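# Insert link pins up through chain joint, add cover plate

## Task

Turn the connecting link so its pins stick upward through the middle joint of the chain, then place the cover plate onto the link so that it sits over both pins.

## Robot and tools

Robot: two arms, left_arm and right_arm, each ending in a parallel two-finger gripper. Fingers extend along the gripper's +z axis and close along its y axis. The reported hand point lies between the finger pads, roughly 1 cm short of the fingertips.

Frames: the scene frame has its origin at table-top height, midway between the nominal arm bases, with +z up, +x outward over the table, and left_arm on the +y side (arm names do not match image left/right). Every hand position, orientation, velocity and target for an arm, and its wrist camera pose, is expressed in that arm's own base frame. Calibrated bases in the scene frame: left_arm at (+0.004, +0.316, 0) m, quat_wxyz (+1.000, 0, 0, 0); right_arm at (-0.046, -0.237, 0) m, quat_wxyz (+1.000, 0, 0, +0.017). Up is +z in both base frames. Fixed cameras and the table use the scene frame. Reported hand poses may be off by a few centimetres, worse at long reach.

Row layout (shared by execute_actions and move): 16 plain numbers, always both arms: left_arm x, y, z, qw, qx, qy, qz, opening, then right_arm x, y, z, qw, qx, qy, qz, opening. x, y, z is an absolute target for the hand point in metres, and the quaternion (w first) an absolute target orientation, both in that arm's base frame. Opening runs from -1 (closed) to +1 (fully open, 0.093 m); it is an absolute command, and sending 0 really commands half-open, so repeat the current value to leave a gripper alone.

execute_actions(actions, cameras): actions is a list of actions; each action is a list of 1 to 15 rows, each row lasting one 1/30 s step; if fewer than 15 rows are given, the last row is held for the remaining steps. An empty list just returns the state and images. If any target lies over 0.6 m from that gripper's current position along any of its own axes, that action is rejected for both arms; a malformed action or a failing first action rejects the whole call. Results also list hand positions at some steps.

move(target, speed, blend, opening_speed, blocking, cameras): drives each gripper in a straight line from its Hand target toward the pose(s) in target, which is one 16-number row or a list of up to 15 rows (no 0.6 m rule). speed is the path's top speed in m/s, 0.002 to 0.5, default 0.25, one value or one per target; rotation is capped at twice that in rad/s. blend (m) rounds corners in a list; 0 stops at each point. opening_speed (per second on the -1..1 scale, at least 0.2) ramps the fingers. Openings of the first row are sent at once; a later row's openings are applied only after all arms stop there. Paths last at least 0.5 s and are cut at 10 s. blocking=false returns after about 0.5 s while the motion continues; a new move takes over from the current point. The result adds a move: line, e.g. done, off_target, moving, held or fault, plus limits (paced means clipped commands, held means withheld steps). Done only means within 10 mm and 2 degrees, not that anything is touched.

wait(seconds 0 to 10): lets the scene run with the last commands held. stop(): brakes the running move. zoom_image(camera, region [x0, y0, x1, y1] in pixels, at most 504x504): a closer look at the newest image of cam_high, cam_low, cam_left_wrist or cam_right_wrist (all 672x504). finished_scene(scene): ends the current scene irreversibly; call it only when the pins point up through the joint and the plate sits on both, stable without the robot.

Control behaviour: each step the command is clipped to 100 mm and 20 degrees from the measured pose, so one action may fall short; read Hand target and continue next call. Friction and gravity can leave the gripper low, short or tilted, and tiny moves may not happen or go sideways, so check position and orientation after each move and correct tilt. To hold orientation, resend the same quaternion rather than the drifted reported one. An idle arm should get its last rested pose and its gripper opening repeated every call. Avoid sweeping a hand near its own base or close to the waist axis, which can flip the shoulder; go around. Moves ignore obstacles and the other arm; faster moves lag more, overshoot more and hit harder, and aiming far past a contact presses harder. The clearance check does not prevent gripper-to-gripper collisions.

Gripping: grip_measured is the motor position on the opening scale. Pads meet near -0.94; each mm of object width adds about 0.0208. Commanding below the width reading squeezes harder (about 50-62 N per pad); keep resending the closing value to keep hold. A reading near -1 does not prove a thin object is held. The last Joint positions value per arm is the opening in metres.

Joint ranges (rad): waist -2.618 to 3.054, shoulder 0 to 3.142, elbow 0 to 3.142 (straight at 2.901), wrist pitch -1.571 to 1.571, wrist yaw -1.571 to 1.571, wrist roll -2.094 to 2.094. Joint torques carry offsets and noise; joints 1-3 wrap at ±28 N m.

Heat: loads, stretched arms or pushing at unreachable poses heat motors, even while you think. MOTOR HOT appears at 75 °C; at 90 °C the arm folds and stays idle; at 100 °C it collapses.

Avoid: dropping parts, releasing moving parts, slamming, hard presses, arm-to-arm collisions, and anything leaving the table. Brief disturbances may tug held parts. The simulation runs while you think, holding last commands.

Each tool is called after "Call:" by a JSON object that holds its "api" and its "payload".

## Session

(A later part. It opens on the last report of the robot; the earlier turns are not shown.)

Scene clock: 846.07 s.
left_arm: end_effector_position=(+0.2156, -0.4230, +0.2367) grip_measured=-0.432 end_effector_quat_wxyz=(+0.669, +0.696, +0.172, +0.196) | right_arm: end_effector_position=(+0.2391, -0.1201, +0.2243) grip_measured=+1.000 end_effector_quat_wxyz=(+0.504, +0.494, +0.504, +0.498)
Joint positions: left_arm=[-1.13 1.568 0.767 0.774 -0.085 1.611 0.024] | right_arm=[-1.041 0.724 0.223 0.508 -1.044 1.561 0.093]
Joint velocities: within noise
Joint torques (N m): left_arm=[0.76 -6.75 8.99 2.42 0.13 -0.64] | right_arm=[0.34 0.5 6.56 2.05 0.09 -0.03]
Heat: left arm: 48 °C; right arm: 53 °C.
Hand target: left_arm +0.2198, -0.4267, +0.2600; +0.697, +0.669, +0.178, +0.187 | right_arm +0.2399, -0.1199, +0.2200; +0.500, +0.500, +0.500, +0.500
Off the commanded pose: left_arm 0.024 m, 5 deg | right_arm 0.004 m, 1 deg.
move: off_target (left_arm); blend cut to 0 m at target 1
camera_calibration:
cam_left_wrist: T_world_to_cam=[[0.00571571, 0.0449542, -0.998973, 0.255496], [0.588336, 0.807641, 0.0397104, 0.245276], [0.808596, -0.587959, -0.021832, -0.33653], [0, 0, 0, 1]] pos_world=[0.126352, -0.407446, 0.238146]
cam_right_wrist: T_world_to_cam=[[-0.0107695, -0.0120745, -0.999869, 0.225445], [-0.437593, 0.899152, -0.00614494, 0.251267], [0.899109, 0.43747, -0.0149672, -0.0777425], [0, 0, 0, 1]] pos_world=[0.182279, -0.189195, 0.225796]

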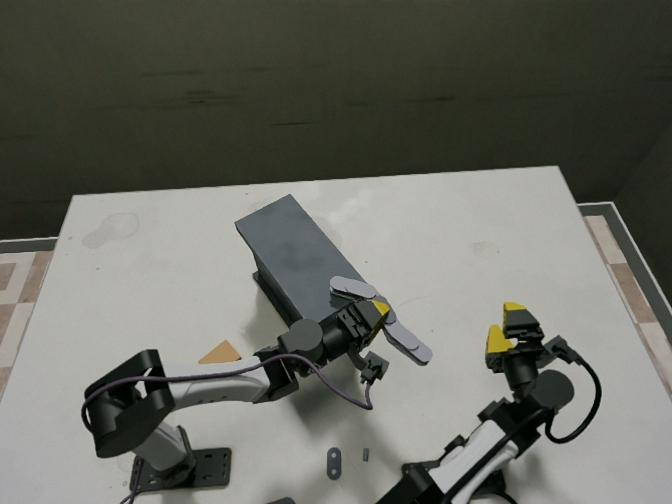

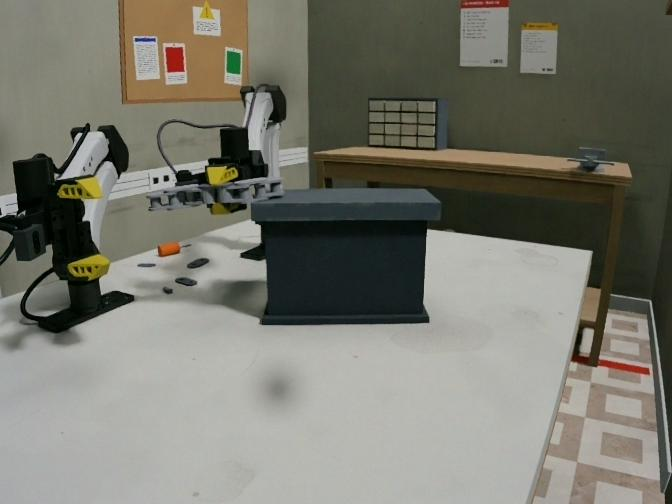

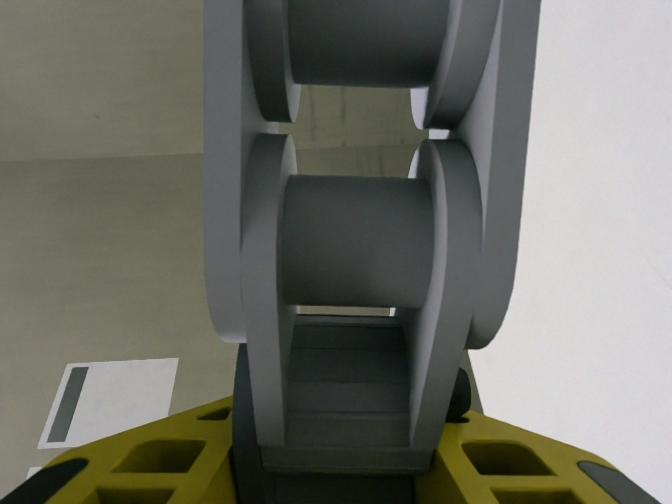

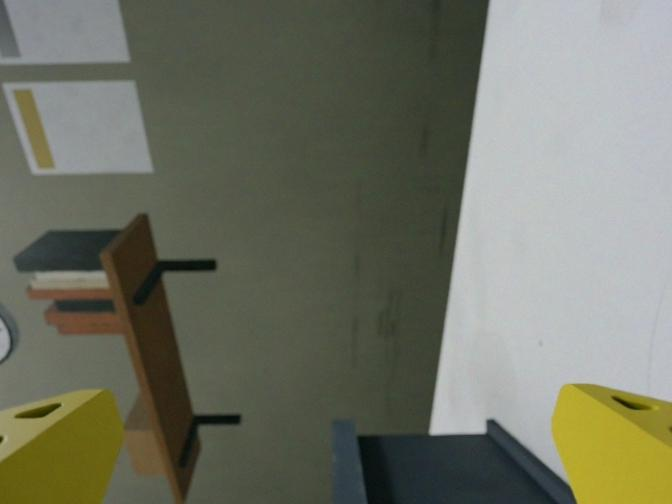

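Call:
{"api": "move", "payload": {"target": [[0.2205,-0.428,0.34,0.683,0.683,0.183,0.183,-0.6,0.24,-0.12,0.22,0.5,0.5,0.5,0.5,1],[0.20,-0.38,0.42,0.683,0.683,0.183,0.183,-0.6,0.24,-0.12,0.22,0.5,0.5,0.5,0.5,1]], "speed": 0.08}}

Scene clock: 854.13 s.
left_arm: end_effector_position=(+0.1899, -0.3695, +0.2701) grip_measured=-0.432 end_effector_quat_wxyz=(+0.559, +0.789, +0.195, +0.161) | right_arm: end_effector_position=(+0.2391, -0.1202, +0.2246) grip_measured=+1.000 end_effector_quat_wxyz=(+0.504, +0.494, +0.504, +0.498)
Joint positions: left_arm=[-1.126 1.241 0.941 -0.029 -0.073 1.584 0.024] | right_arm=[-1.041 0.724 0.223 0.509 -1.043 1.562 0.093]
Joint velocities: within noise
Joint torques (N m): left_arm=[0.66 -13.08 9.73 4.1 0.05 -0.37] | right_arm=[0.18 0.47 6.68 2.02 0.11 0.02]
Heat: left arm: 50 °C; right arm: 52 °C.
Hand target: left_arm +0.1894, -0.3623, +0.3664; +0.678, +0.688, +0.183, +0.182 | right_arm +0.2399, -0.1199, +0.2200; +0.500, +0.500, +0.500, +0.500
Off the commanded pose: left_arm 0.151 m, 19 deg; position clipped | right_arm 0.005 m, 1 deg.
move: off_target (left_arm); limits=paced
camera_calibration:
cam_left_wrist: T_world_to_cam=[[-0.144308, 0.2983, -0.9435, 0.393738], [0.60624, 0.780237, 0.153958, 0.171433], [0.782079, -0.54977, -0.293435, -0.191036], [0, 0, 0, 1]] pos_world=[0.102295, -0.356237, 0.289042]
cam_right_wrist: T_world_to_cam=[[-0.0100049, -0.0126172, -0.99987, 0.225438], [-0.436904, 0.899481, -0.00697864, 0.251444], [0.899452, 0.436778, -0.0145117, -0.0779505], [0, 0, 0, 1]] pos_world=[0.182225, -0.189278, 0.226033]

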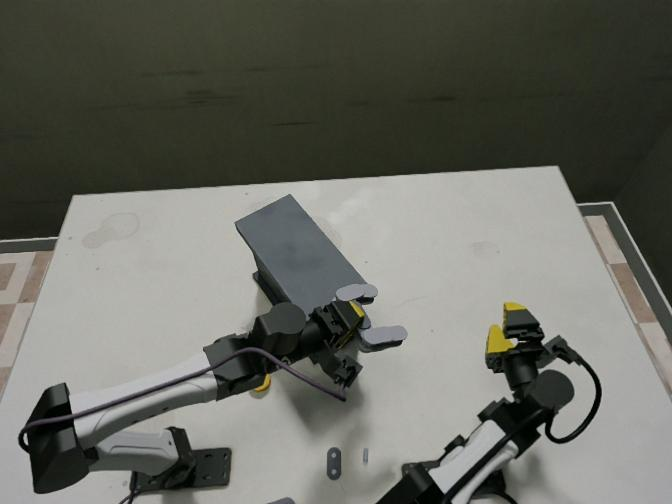

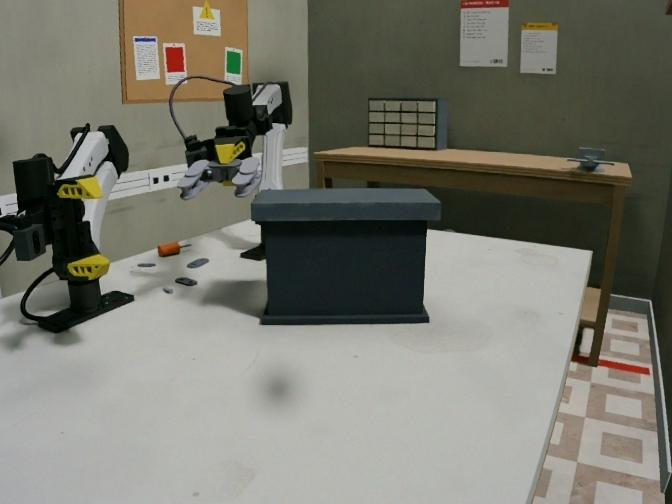

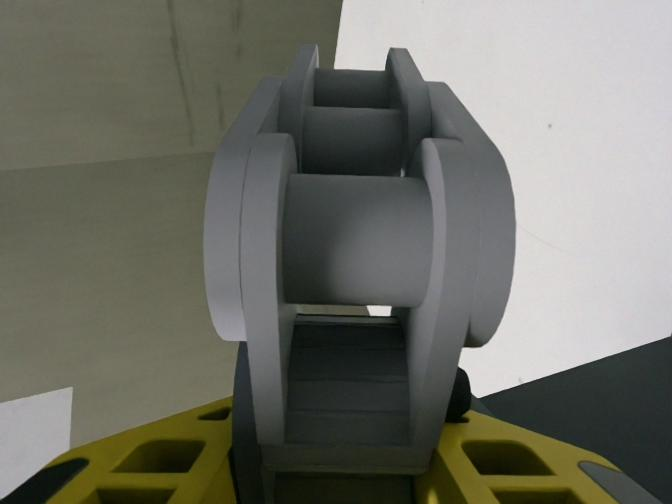

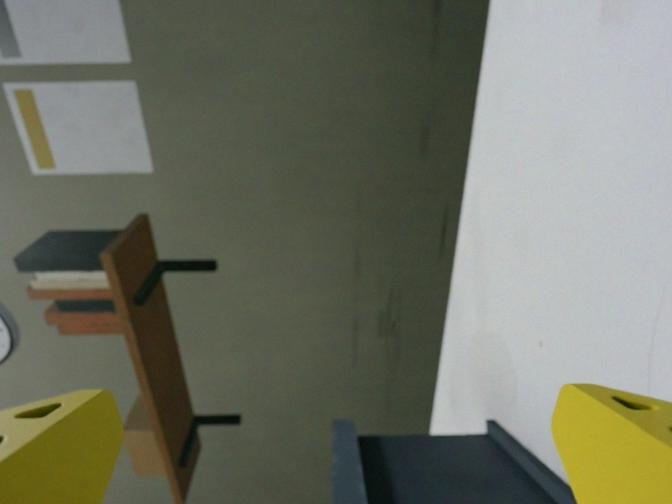

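Call:
{"api": "move", "payload": {"target": [[0.14,-0.31,0.36,0.7746,0.5943,0.1317,0.1717,-0.6,0.24,-0.12,0.22,0.5,0.5,0.5,0.5,1]], "speed": 0.08}}

Scene clock: 877.63 s.
left_arm: end_effector_position=(+0.1412, -0.2991, +0.2694) grip_measured=-0.432 end_effector_quat_wxyz=(+0.617, +0.753, +0.170, +0.154) | right_arm: end_effector_position=(+0.2391, -0.1203, +0.2246) grip_measured=+1.000 end_effector_quat_wxyz=(+0.504, +0.494, +0.503, +0.498)
Joint positions: left_arm=[-1.154 0.825 0.617 0.016 -0.049 1.584 0.024] | right_arm=[-1.041 0.724 0.223 0.51 -1.043 1.562 0.093]
Joint velocities: within noise
Joint torques (N m): left_arm=[-0.98 -7.13 9.24 4.44 0.14 -0.27] | right_arm=[0.27 0.35 6.69 1.99 0.09 0.03]
Heat: left arm: 61 °C; right arm: 50 °C.
Hand target: left_arm +0.1330, -0.2927, +0.3566; +0.731, +0.646, +0.144, +0.167 | right_arm +0.2399, -0.1200, +0.2200; +0.500, +0.500, +0.500, +0.500
Off the commanded pose: left_arm 0.091 m, 26 deg; orientation clipped | right_arm 0.005 m, 1 deg.
move: off_target (left_arm); limits=paced
camera_calibration:
cam_left_wrist: T_world_to_cam=[[-0.0824206, 0.181663, -0.979901, 0.331172], [0.640308, 0.763105, 0.0876146, 0.154087], [0.763684, -0.620217, -0.179216, -0.163719], [0, 0, 0, 1]] pos_world=[0.0536617, -0.279288, 0.281674]
cam_right_wrist: T_world_to_cam=[[-0.00981496, -0.0125594, -0.999873, 0.225461], [-0.436561, 0.899647, -0.00701512, 0.251448], [0.899621, 0.436437, -0.014313, -0.0780476], [0, 0, 0, 1]] pos_world=[0.182199, -0.18932, 0.226079]

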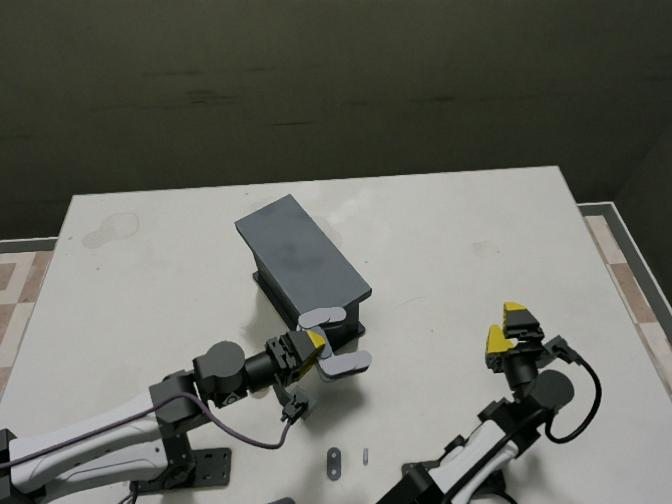

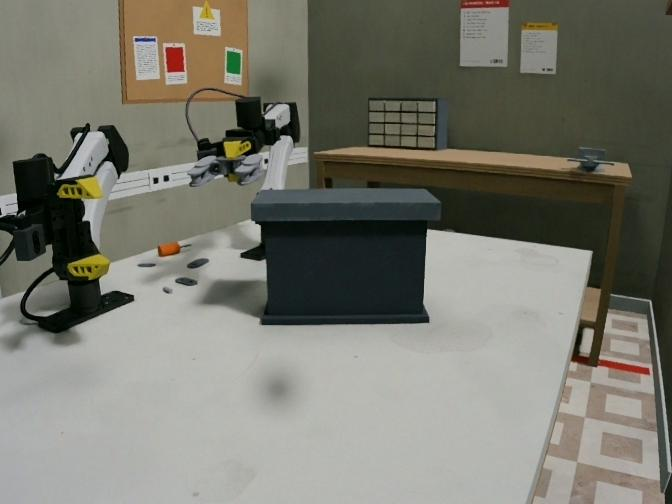

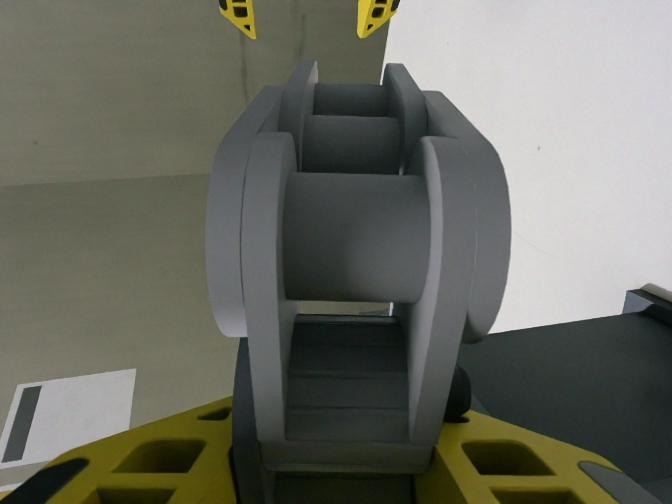

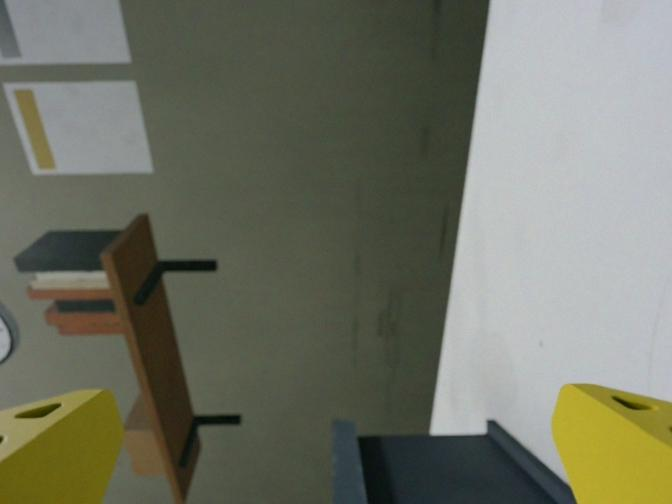

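Call:
{"api": "move", "payload": {"target": [[0.135,-0.30,0.36,0.7237,0.5601,0.3778,-0.1406,-0.6,0.24,-0.12,0.22,0.5,0.5,0.5,0.5,1],[0.135,-0.30,0.36,0.6148,0.3729,0.5634,-0.4069,-0.6,0.24,-0.12,0.22,0.5,0.5,0.5,0.5,1],[0.135,-0.30,0.36,0.4123,0.1289,0.6632,-0.6112,-0.6,0.24,-0.12,0.22,0.5,0.5,0.5,0.5,1],[0.135,-0.30,0.36,0.147,-0.1347,0.6621,-0.7224,-0.6,0.24,-0.12,0.22,0.5,0.5,0.5,0.5,1]], "speed": 0.35, "blend": 0.01}}

Scene clock: 895.20 s.
left_arm: end_effector_position=(+0.1205, -0.2643, +0.2351) grip_measured=-0.433 end_effector_quat_wxyz=(+0.108, -0.161, +0.808, -0.556) | right_arm: end_effector_position=(+0.2391, -0.1203, +0.2246) grip_measured=+1.000 end_effector_quat_wxyz=(+0.504, +0.494, +0.503, +0.498)
Joint positions: left_arm=[-1.097 0.685 0.61 -0.292 0.08 -1.545 0.024] | right_arm=[-1.041 0.724 0.223 0.51 -1.043 1.562 0.093]
Joint velocities: within noise
Joint torques (N m): left_arm=[-0.99 -5.19 11.32 4.36 -0.02 -0.4] | right_arm=[0.42 0.72 6.65 1.97 0.04 -0.02]
Heat: left arm: 67 °C; right arm: 50 °C.
Hand target: left_arm +0.1202, -0.2677, +0.3284; +0.133, -0.140, +0.706, -0.681 | right_arm +0.2399, -0.1200, +0.2200; +0.500, +0.500, +0.500, +0.500
Off the commanded pose: left_arm 0.131 m, 26 deg; position and orientation clipped | right_arm 0.005 m, 1 deg.
move: off_target (left_arm); limits=paced
camera_calibration:
cam_left_wrist: T_world_to_cam=[[0.150218, -0.316421, 0.93665, -0.320637], [-0.987508, -0.00244377, 0.157549, 0.12118], [-0.0475628, -0.948616, -0.312835, -0.0900238], [0, 0, 0, 1]] pos_world=[0.16355, -0.186558, 0.253071]
cam_right_wrist: T_world_to_cam=[[-0.00981496, -0.0125594, -0.999873, 0.225461], [-0.436561, 0.899647, -0.00701512, 0.251448], [0.899621, 0.436437, -0.014313, -0.0780476], [0, 0, 0, 1]] pos_world=[0.182199, -0.18932, 0.226079]

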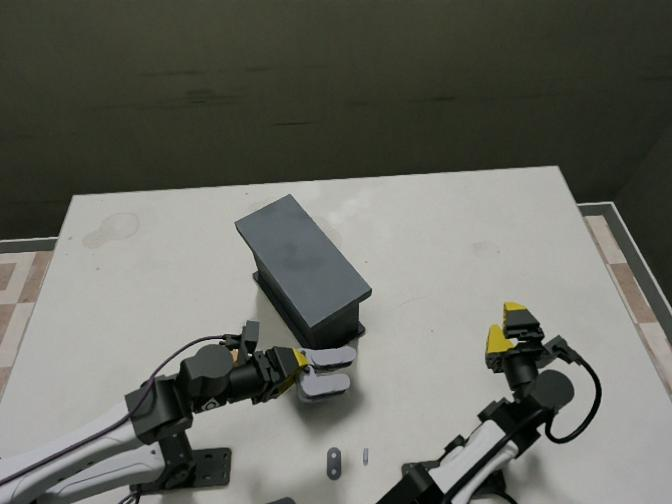

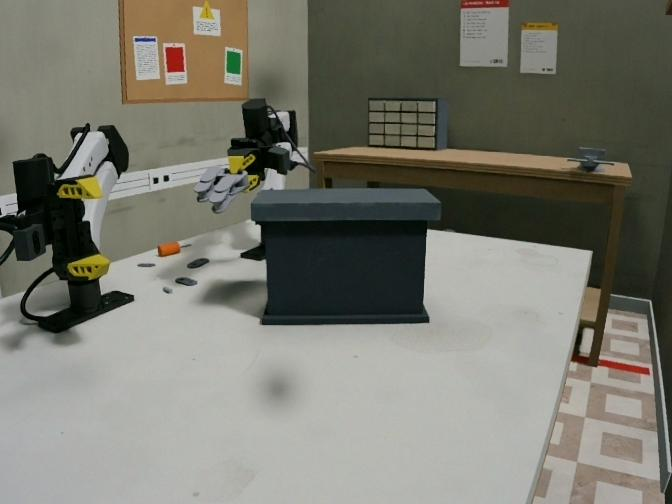

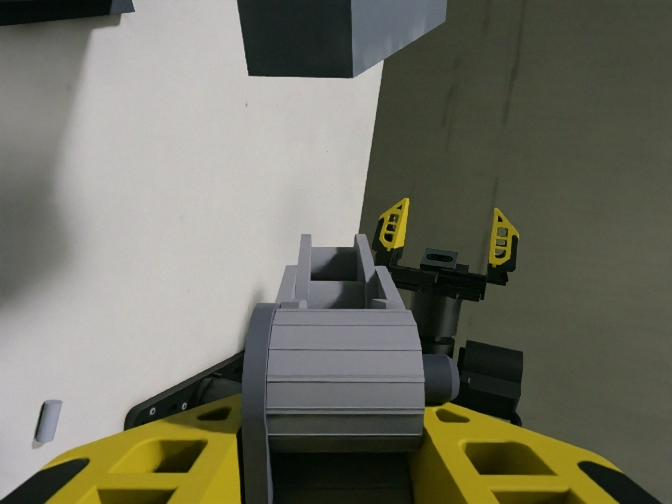

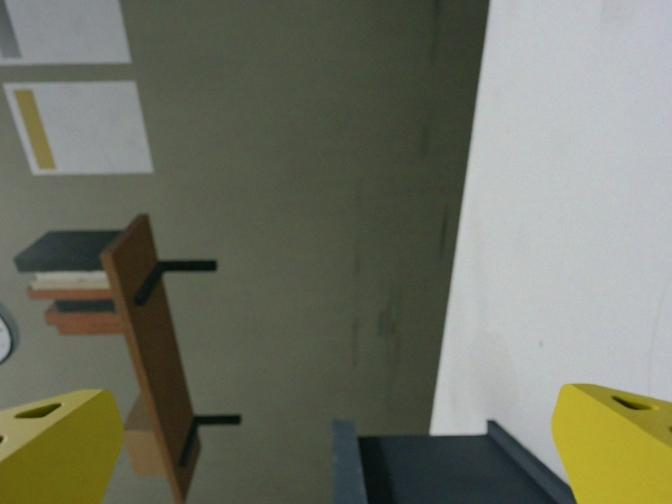

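Call:
{"api": "move", "payload": {"target": [[0.12,-0.275,0.20,0.1226,-0.1462,0.7519,-0.631,-0.6,0.24,-0.12,0.22,0.5,0.5,0.5,0.5,1],[0.12,-0.275,0.13,0.1226,-0.1462,0.7519,-0.631,-0.6,0.24,-0.12,0.22,0.5,0.5,0.5,0.5,1]], "speed": 0.12, "blend": 0.01, "cameras": ["cam_high","cam_low","cam_left_wrist"]}}

Call:
{"api": "zoom_image", "payload": {"camera": "cam_low", "region": [120, 140, 320, 320]}}

Scene clock: 913.70 s.
left_arm: end_effector_position=(+0.0929, -0.2133, +0.0820) grip_measured=-0.433 end_effector_quat_wxyz=(+0.103, -0.162, +0.819, -0.541) | right_arm: end_effector_position=(+0.2391, -0.1203, +0.2246) grip_measured=+1.000 end_effector_quat_wxyz=(+0.504, +0.494, +0.503, +0.498)
Joint positions: left_arm=[-1.104 0.15 0.007 -0.263 0.078 -1.545 0.024] | right_arm=[-1.041 0.724 0.223 0.51 -1.043 1.562 0.093]
Joint velocities: within noise
Joint torques (N m): left_arm=[0.08 -1.22 7.9 3.94 0.06 -0.23] | right_arm=[0.32 0.55 6.61 2.03 0.08 -0.02]
Heat: left arm: 79 °C; right arm: 49 °C. Fold the left arm in close to its base, or ease its load, before you think long.
Hand target: left_arm +0.0986, -0.2256, +0.1384; +0.123, -0.146, +0.752, -0.630 | right_arm +0.2399, -0.1200, +0.2200; +0.500, +0.500, +0.500, +0.500
Off the commanded pose: left_arm 0.083 m, 13 deg | right_arm 0.005 m, 1 deg.
MOTOR HOT: joint 4 (wrist pitch) of the left arm reports 79 °C; the controller's stop level is 90 °C. To cool a motor, set the load down, stop pushing, or move to a pose that needs little force.
move: off_target (left_arm)
camera_calibration:
cam_left_wrist: T_world_to_cam=[[0.164233, -0.349056, 0.922598, -0.164101], [-0.984727, -0.00320982, 0.174078, 0.116358], [-0.0578014, -0.937097, -0.344251, -0.0848807], [0, 0, 0, 1]] pos_world=[0.136625, -0.136448, 0.101923]
Images, in order (width x height): cam_high 672x504, cam_low 672x504, cam_left_wrist 672x504.

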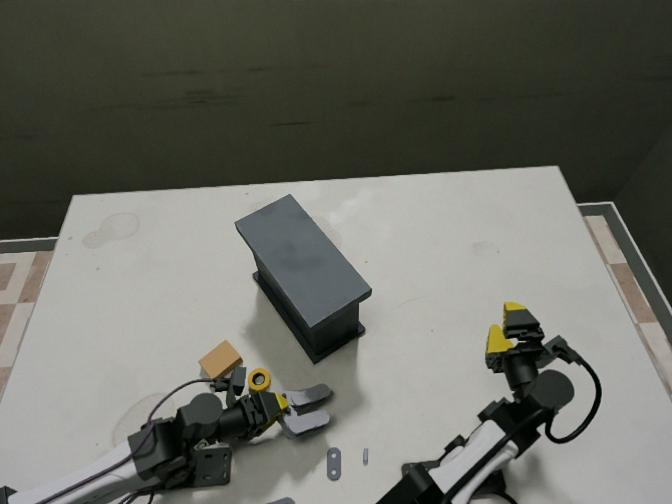

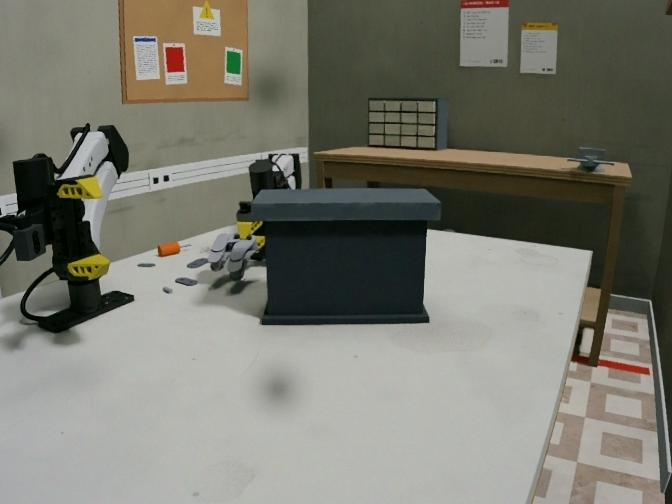

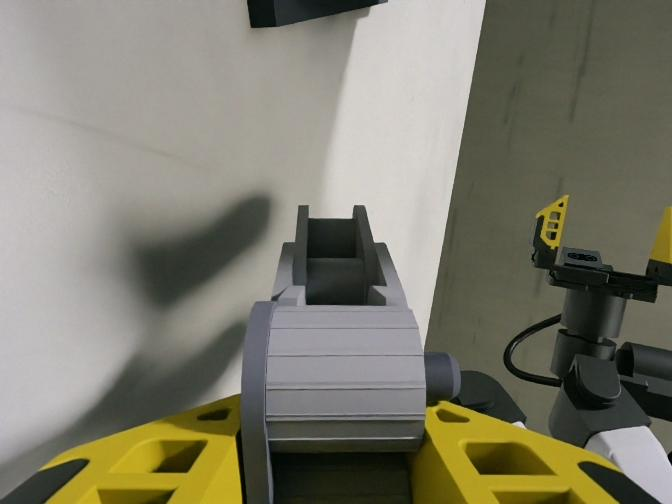

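Scaled by 2.520 from the camera's 672x504 image, which has a finer 960x720 frame.

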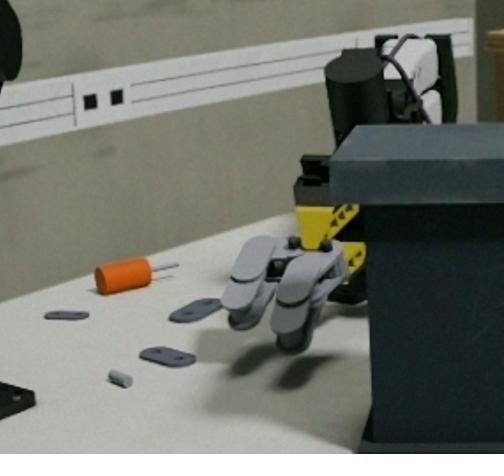

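Call:
{"api": "move", "payload": {"target": [[0.105,-0.235,0.06,0.1226,-0.1462,0.7519,-0.631,-0.6,0.24,-0.12,0.22,0.5,0.5,0.5,0.5,1]], "speed": 0.12, "cameras": ["cam_high","cam_low","cam_left_wrist"]}}

Call:
{"api": "zoom_image", "payload": {"camera": "cam_low", "region": [120, 140, 320, 320]}}

Scene clock: 920.70 s.
left_arm: end_effector_position=(+0.0932, -0.2139, +0.0973) grip_measured=-0.432 end_effector_quat_wxyz=(+0.112, -0.154, +0.799, -0.570) | right_arm: end_effector_position=(+0.2391, -0.1203, +0.2246) grip_measured=+1.000 end_effector_quat_wxyz=(+0.504, +0.494, +0.503, +0.498)
Joint positions: left_arm=[-1.104 0.06 0.007 -0.28 0.078 -1.539 0.024] | right_arm=[-1.041 0.724 0.223 0.51 -1.043 1.562 0.093]
Joint velocities: within noise
Joint torques (N m): left_arm=[-0.17 0.09 6.64 2.04 0 -0.17] | right_arm=[0.24 0.39 6.61 1.91 0.09 0.01]
Heat: left arm: 81 °C; right arm: 49 °C. Fold the left arm in close to its base, or ease its load, before you think long.
Hand target: left_arm +0.0935, -0.2145, +0.1020; +0.114, -0.153, +0.793, -0.578 | right_arm +0.2399, -0.1199, +0.2200; +0.500, +0.500, +0.500, +0.500
Off the commanded pose: left_arm 0.044 m, 9 deg | right_arm 0.005 m, 1 deg.
MOTOR HOT: still on. Joint 4 (wrist pitch) of the left arm reports 81 °C.
ARM HIT: the left arm struck itself hard. It can cost score.
move: held (left_arm; a check stopped the path); limits=held
pose unreachable (left arm): on one or more control steps of this call, first in action 0 (counted from 0), this arm could not follow its commanded pose, so it was not sent that pose on those steps. On the call's last step it was still not sent that pose. It may still have moved: this result reports where it is.
cause: moving toward the commanded pose would bring two parts of the arm too close to each other (its upper arm (the part past joint 2) and its wrist (the part past joint 5), with joints 3 (elbow) to 5 (wrist yaw) between them).
camera_calibration:
cam_left_wrist: T_world_to_cam=[[0.128238, -0.290341, 0.948292, -0.165059], [-0.990589, 0.00862492, 0.136599, 0.120728], [-0.0478391, -0.956884, -0.286503, -0.0909631], [0, 0, 0, 1]] pos_world=[0.136407, -0.136006, 0.113972]
Images, in order (width x height): cam_high 672x504, cam_low 672x504, cam_left_wrist 672x504.

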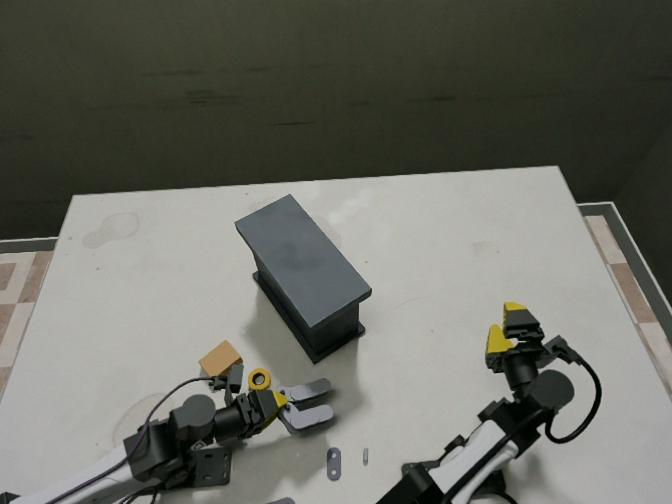

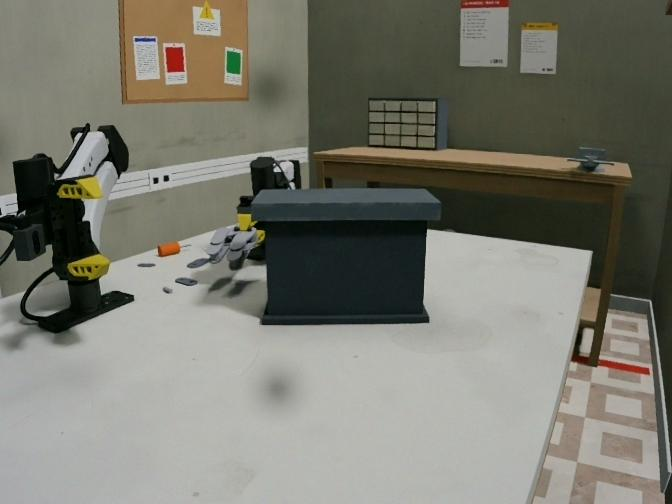

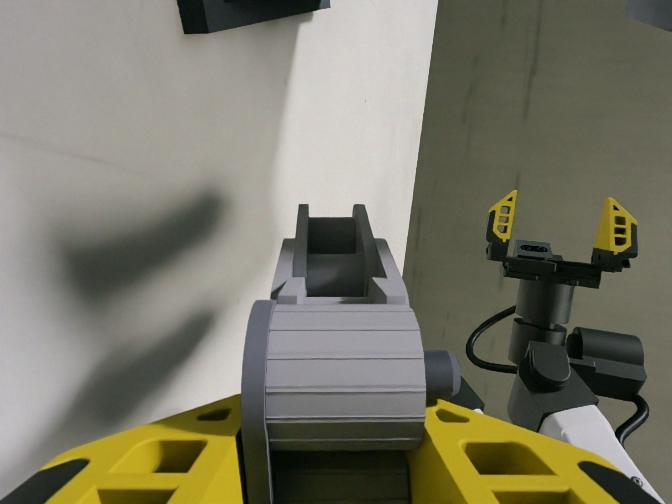

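Scaled by 2.520 from the camera's 672x504 image, which has a finer 960x720 frame.

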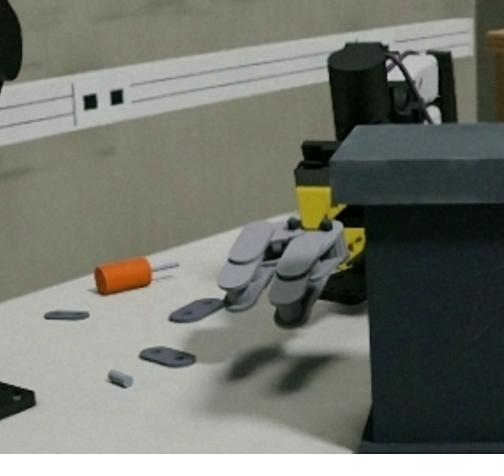

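Call:
{"api": "move", "payload": {"target": [[0.145,-0.30,0.11,0.1226,-0.1462,0.7519,-0.631,-0.6,0.24,-0.12,0.22,0.5,0.5,0.5,0.5,1]], "speed": 0.15, "cameras": ["cam_high","cam_low","cam_left_wrist"]}}

Call:
{"api": "zoom_image", "payload": {"camera": "cam_low", "region": [120, 140, 320, 320]}}

Scene clock: 928.37 s.
left_arm: end_effector_position=(+0.1040, -0.2098, +0.0755) grip_measured=-0.432 end_effector_quat_wxyz=(+0.107, -0.177, +0.820, -0.534) | right_arm: end_effector_position=(+0.2391, -0.1203, +0.2246) grip_measured=+1.000 end_effector_quat_wxyz=(+0.504, +0.494, +0.503, +0.498)
Joint positions: left_arm=[-1.016 0.2 -0.007 -0.216 0.132 -1.525 0.024] | right_arm=[-1.041 0.724 0.223 0.51 -1.043 1.562 0.093]
Joint velocities: within noise
Joint torques (N m): left_arm=[0.69 -0.1 6.19 4.17 0.34 -0.15] | right_arm=[0.39 0.47 6.71 2.04 0.11 -0.01]
Heat: left arm: 74 °C; right arm: 49 °C. Fold the left arm in close to its base, or ease its load, before you think long.
Hand target: left_arm +0.1089, -0.2242, +0.1244; +0.127, -0.149, +0.760, -0.620 | right_arm +0.2399, -0.1200, +0.2200; +0.500, +0.500, +0.500, +0.500
Off the commanded pose: left_arm 0.105 m, 14 deg; position clipped | right_arm 0.005 m, 1 deg.
MOTOR HOT: still on. Joint 4 (wrist pitch) of the left arm reports 74 °C.
held back during your reply time or a wait (left arm), on 110 control steps: two parts of the arm were too close to each other, or the arm's last command would have brought them too close.
joint sent to its limit (left arm) — joint 3 (elbow), lower limit, where the elbow is as bent as it goes. The joint targets are off in position, not in orientation.
move: off_target (left_arm); limits=paced
camera_calibration:
cam_left_wrist: T_world_to_cam=[[0.184775, -0.354134, 0.916759, -0.161428], [-0.98223, -0.035328, 0.184324, 0.120707], [-0.0328879, -0.934527, -0.354368, -0.0844871], [0, 0, 0, 1]] pos_world=[0.145611, -0.131858, 0.0958022]
Images, in order (width x height): cam_high 672x504, cam_low 672x504, cam_left_wrist 672x504.

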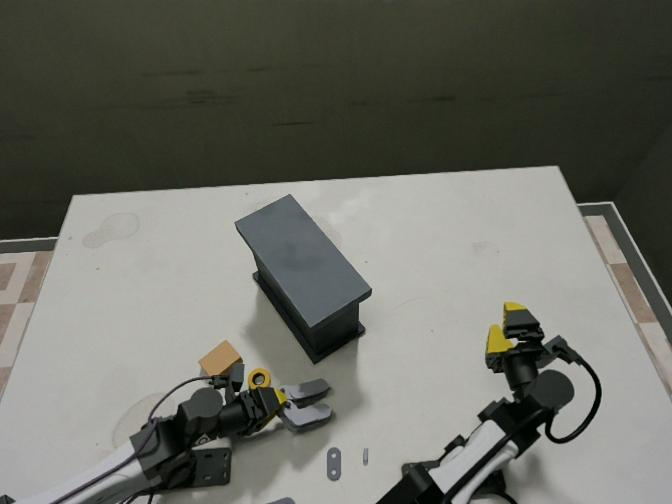

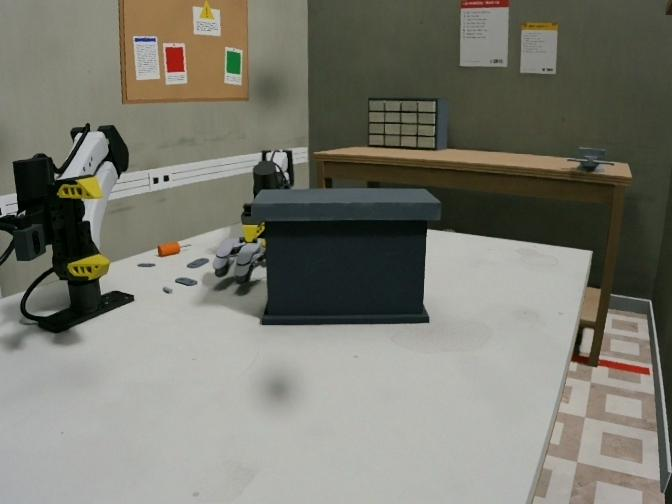

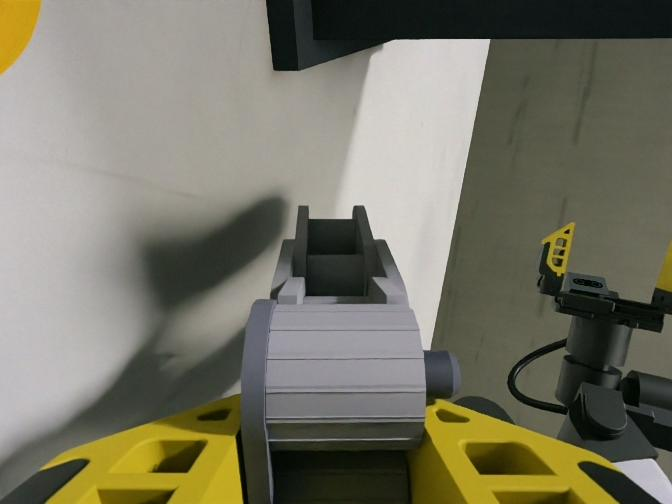

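Scaled by 2.520 from the camera's 672x504 image, which has a finer 960x720 frame.

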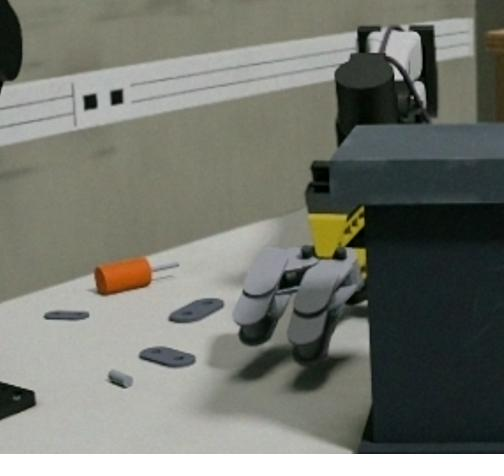

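Call:
{"api": "move", "payload": {"target": [[0.15,-0.31,0.17,0.1226,-0.1462,0.7519,-0.631,-0.6,0.24,-0.12,0.22,0.5,0.5,0.5,0.5,1],[0.15,-0.32,0.11,0.1226,-0.1462,0.7519,-0.631,-0.6,0.24,-0.12,0.22,0.5,0.5,0.5,0.5,1]], "speed": 0.15, "blend": 0.02, "cameras": ["cam_high","cam_low","cam_left_wrist"]}}

Call:
{"api": "zoom_image", "payload": {"camera": "cam_low", "region": [120, 140, 320, 320]}}

Scene clock: 937.27 s.
left_arm: end_effector_position=(+0.1013, -0.2101, +0.0715) grip_measured=-0.432 end_effector_quat_wxyz=(+0.099, -0.173, +0.826, -0.528) | right_arm: end_effector_position=(+0.2391, -0.1203, +0.2246) grip_measured=+1.000 end_effector_quat_wxyz=(+0.504, +0.494, +0.503, +0.498)
Joint positions: left_arm=[-1.013 0.219 -0.007 -0.217 0.15 -1.521 0.024] | right_arm=[-1.041 0.724 0.223 0.51 -1.043 1.562 0.093]
Joint velocities: within noise
Joint torques (N m): left_arm=[-0.99 -0.38 6.19 4.16 0.11 -0.27] | right_arm=[0.32 0.44 6.57 1.99 0.1 0.01]
Heat: left arm: 79 °C; right arm: 49 °C. Fold the left arm in close to its base, or ease its load, before you think long.
Hand target: left_arm +0.1065, -0.2254, +0.1198; +0.120, -0.149, +0.766, -0.614 | right_arm +0.2399, -0.1200, +0.2200; +0.500, +0.500, +0.500, +0.500
Off the commanded pose: left_arm 0.126 m, 15 deg; position clipped | right_arm 0.005 m, 1 deg.
MOTOR HOT: still on. Joint 4 (wrist pitch) of the left arm reports 79 °C.
ARM HIT: the left arm struck itself hard. It can cost score.
joint sent to its limit (left arm) — joint 3 (elbow), lower limit, where the elbow is as bent as it goes. The joint targets are off in position and orientation.
move: off_target (left_arm); limits=paced
camera_calibration:
cam_left_wrist: T_world_to_cam=[[0.191076, -0.3699, 0.909211, -0.160824], [-0.980162, -0.0222131, 0.196949, 0.120361], [-0.052655, -0.928806, -0.366806, -0.0822065], [0, 0, 0, 1]] pos_world=[0.144374, -0.133169, 0.0923639]
Images, in order (width x height): cam_high 672x504, cam_low 672x504, cam_left_wrist 672x504.

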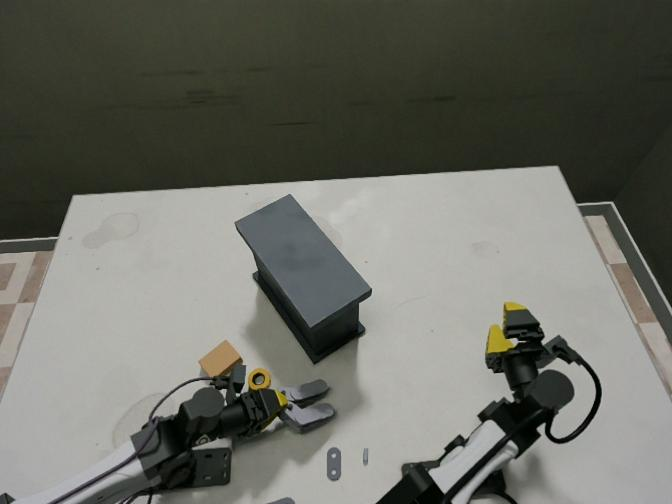

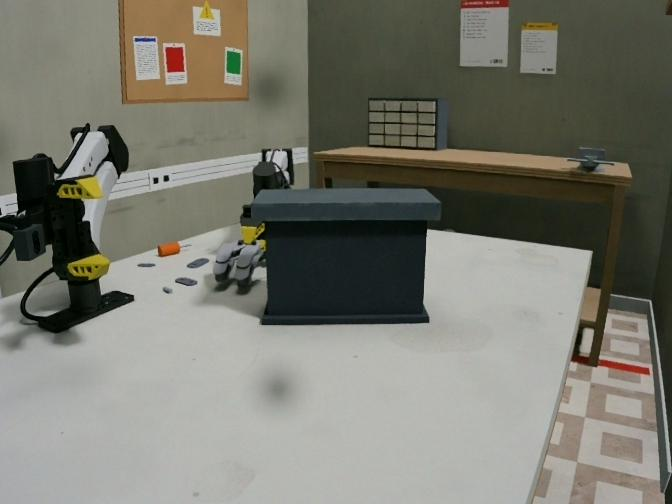

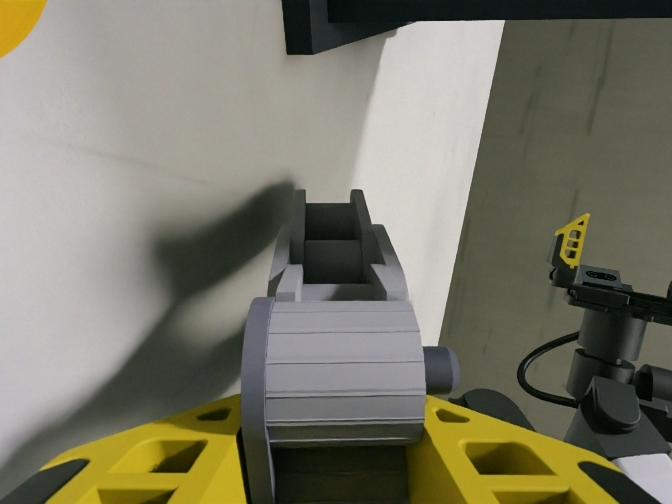

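Scaled by 2.520 from the camera's 672x504 image, which has a finer 960x720 frame.

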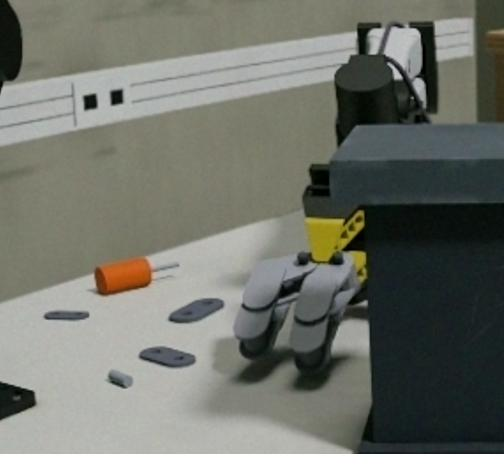

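Call:
{"api": "move", "payload": {"target": [[0.12,-0.24,0.05,0.099,-0.173,0.826,-0.528,-0.6,0.24,-0.12,0.22,0.5,0.5,0.5,0.5,1]], "speed": 0.1, "cameras": ["cam_low","cam_left_wrist"]}}

Call:
{"api": "zoom_image", "payload": {"camera": "cam_low", "region": [120, 140, 320, 320]}}

Scene clock: 947.73 s.
left_arm: end_effector_position=(+0.1196, -0.2388, +0.0482) grip_measured=-0.434 end_effector_quat_wxyz=(+0.092, -0.175, +0.841, -0.504) | right_arm: end_effector_position=(+0.2391, -0.1203, +0.2246) grip_measured=+1.000 end_effector_quat_wxyz=(+0.504, +0.494, +0.503, +0.498)
Joint positions: left_arm=[-1.01 0.917 -0.007 0.423 0.154 -1.512 0.024] | right_arm=[-1.041 0.724 0.223 0.51 -1.043 1.562 0.093]
Joint velocities: within noise
Joint torques (N m): left_arm=[-0.28 -0.12 5.22 2.22 0.02 -0.13] | right_arm=[0.35 0.49 6.54 2.01 0.09 0.01]
Heat: left arm: 82 °C; right arm: 48 °C. Fold the left arm in close to its base, or ease its load, before you think long.
Hand target: left_arm +0.1201, -0.2402, +0.0505; +0.094, -0.174, +0.836, -0.512 | right_arm +0.2399, -0.1200, +0.2200; +0.500, +0.500, +0.500, +0.500
Off the commanded pose: left_arm 0.002 m, 3 deg | right_arm 0.005 m, 1 deg.
MOTOR HOT: still on. Joint 4 (wrist pitch) of the left arm reports 82 °C.
ARM HIT: the left arm struck itself hard. It can cost score.
joint sent to its limit (left arm) — joint 3 (elbow), lower limit, where the elbow is as bent as it goes. The joint targets still meet the commanded pose.
move: off_target (left_arm)
camera_calibration:
cam_left_wrist: T_world_to_cam=[[0.212452, -0.417101, 0.88368, -0.166387], [-0.974954, -0.0295882, 0.22043, 0.13878], [-0.0657953, -0.908378, -0.41294, -0.107783], [0, 0, 0, 1]] pos_world=[0.163562, -0.163202, 0.071933]
Images, in order (width x height): cam_low 672x504, cam_left_wrist 672x504.

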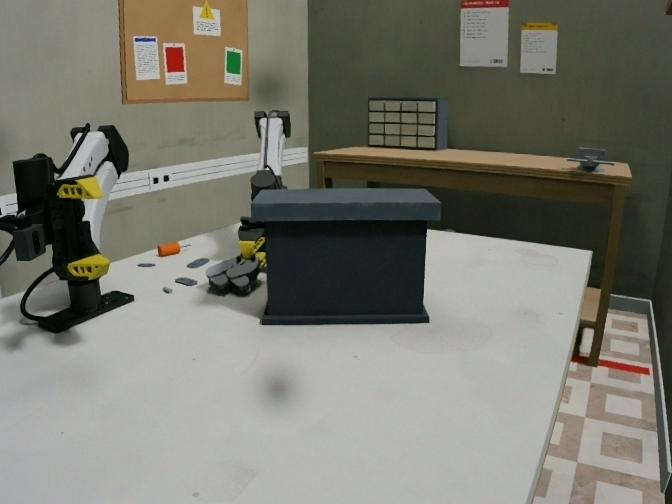

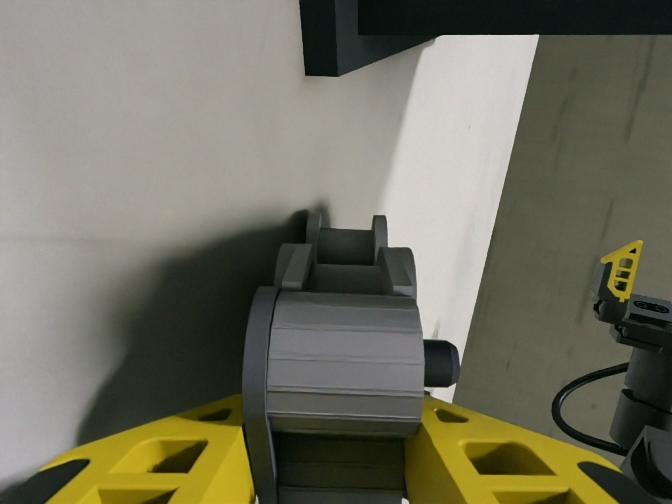

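Scaled by 2.520 from the camera's 672x504 image, which has a finer 960x720 frame.

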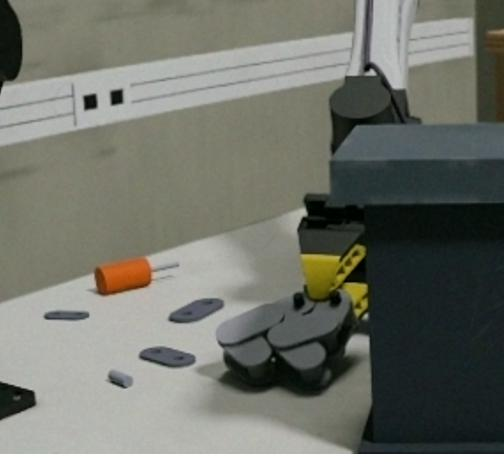

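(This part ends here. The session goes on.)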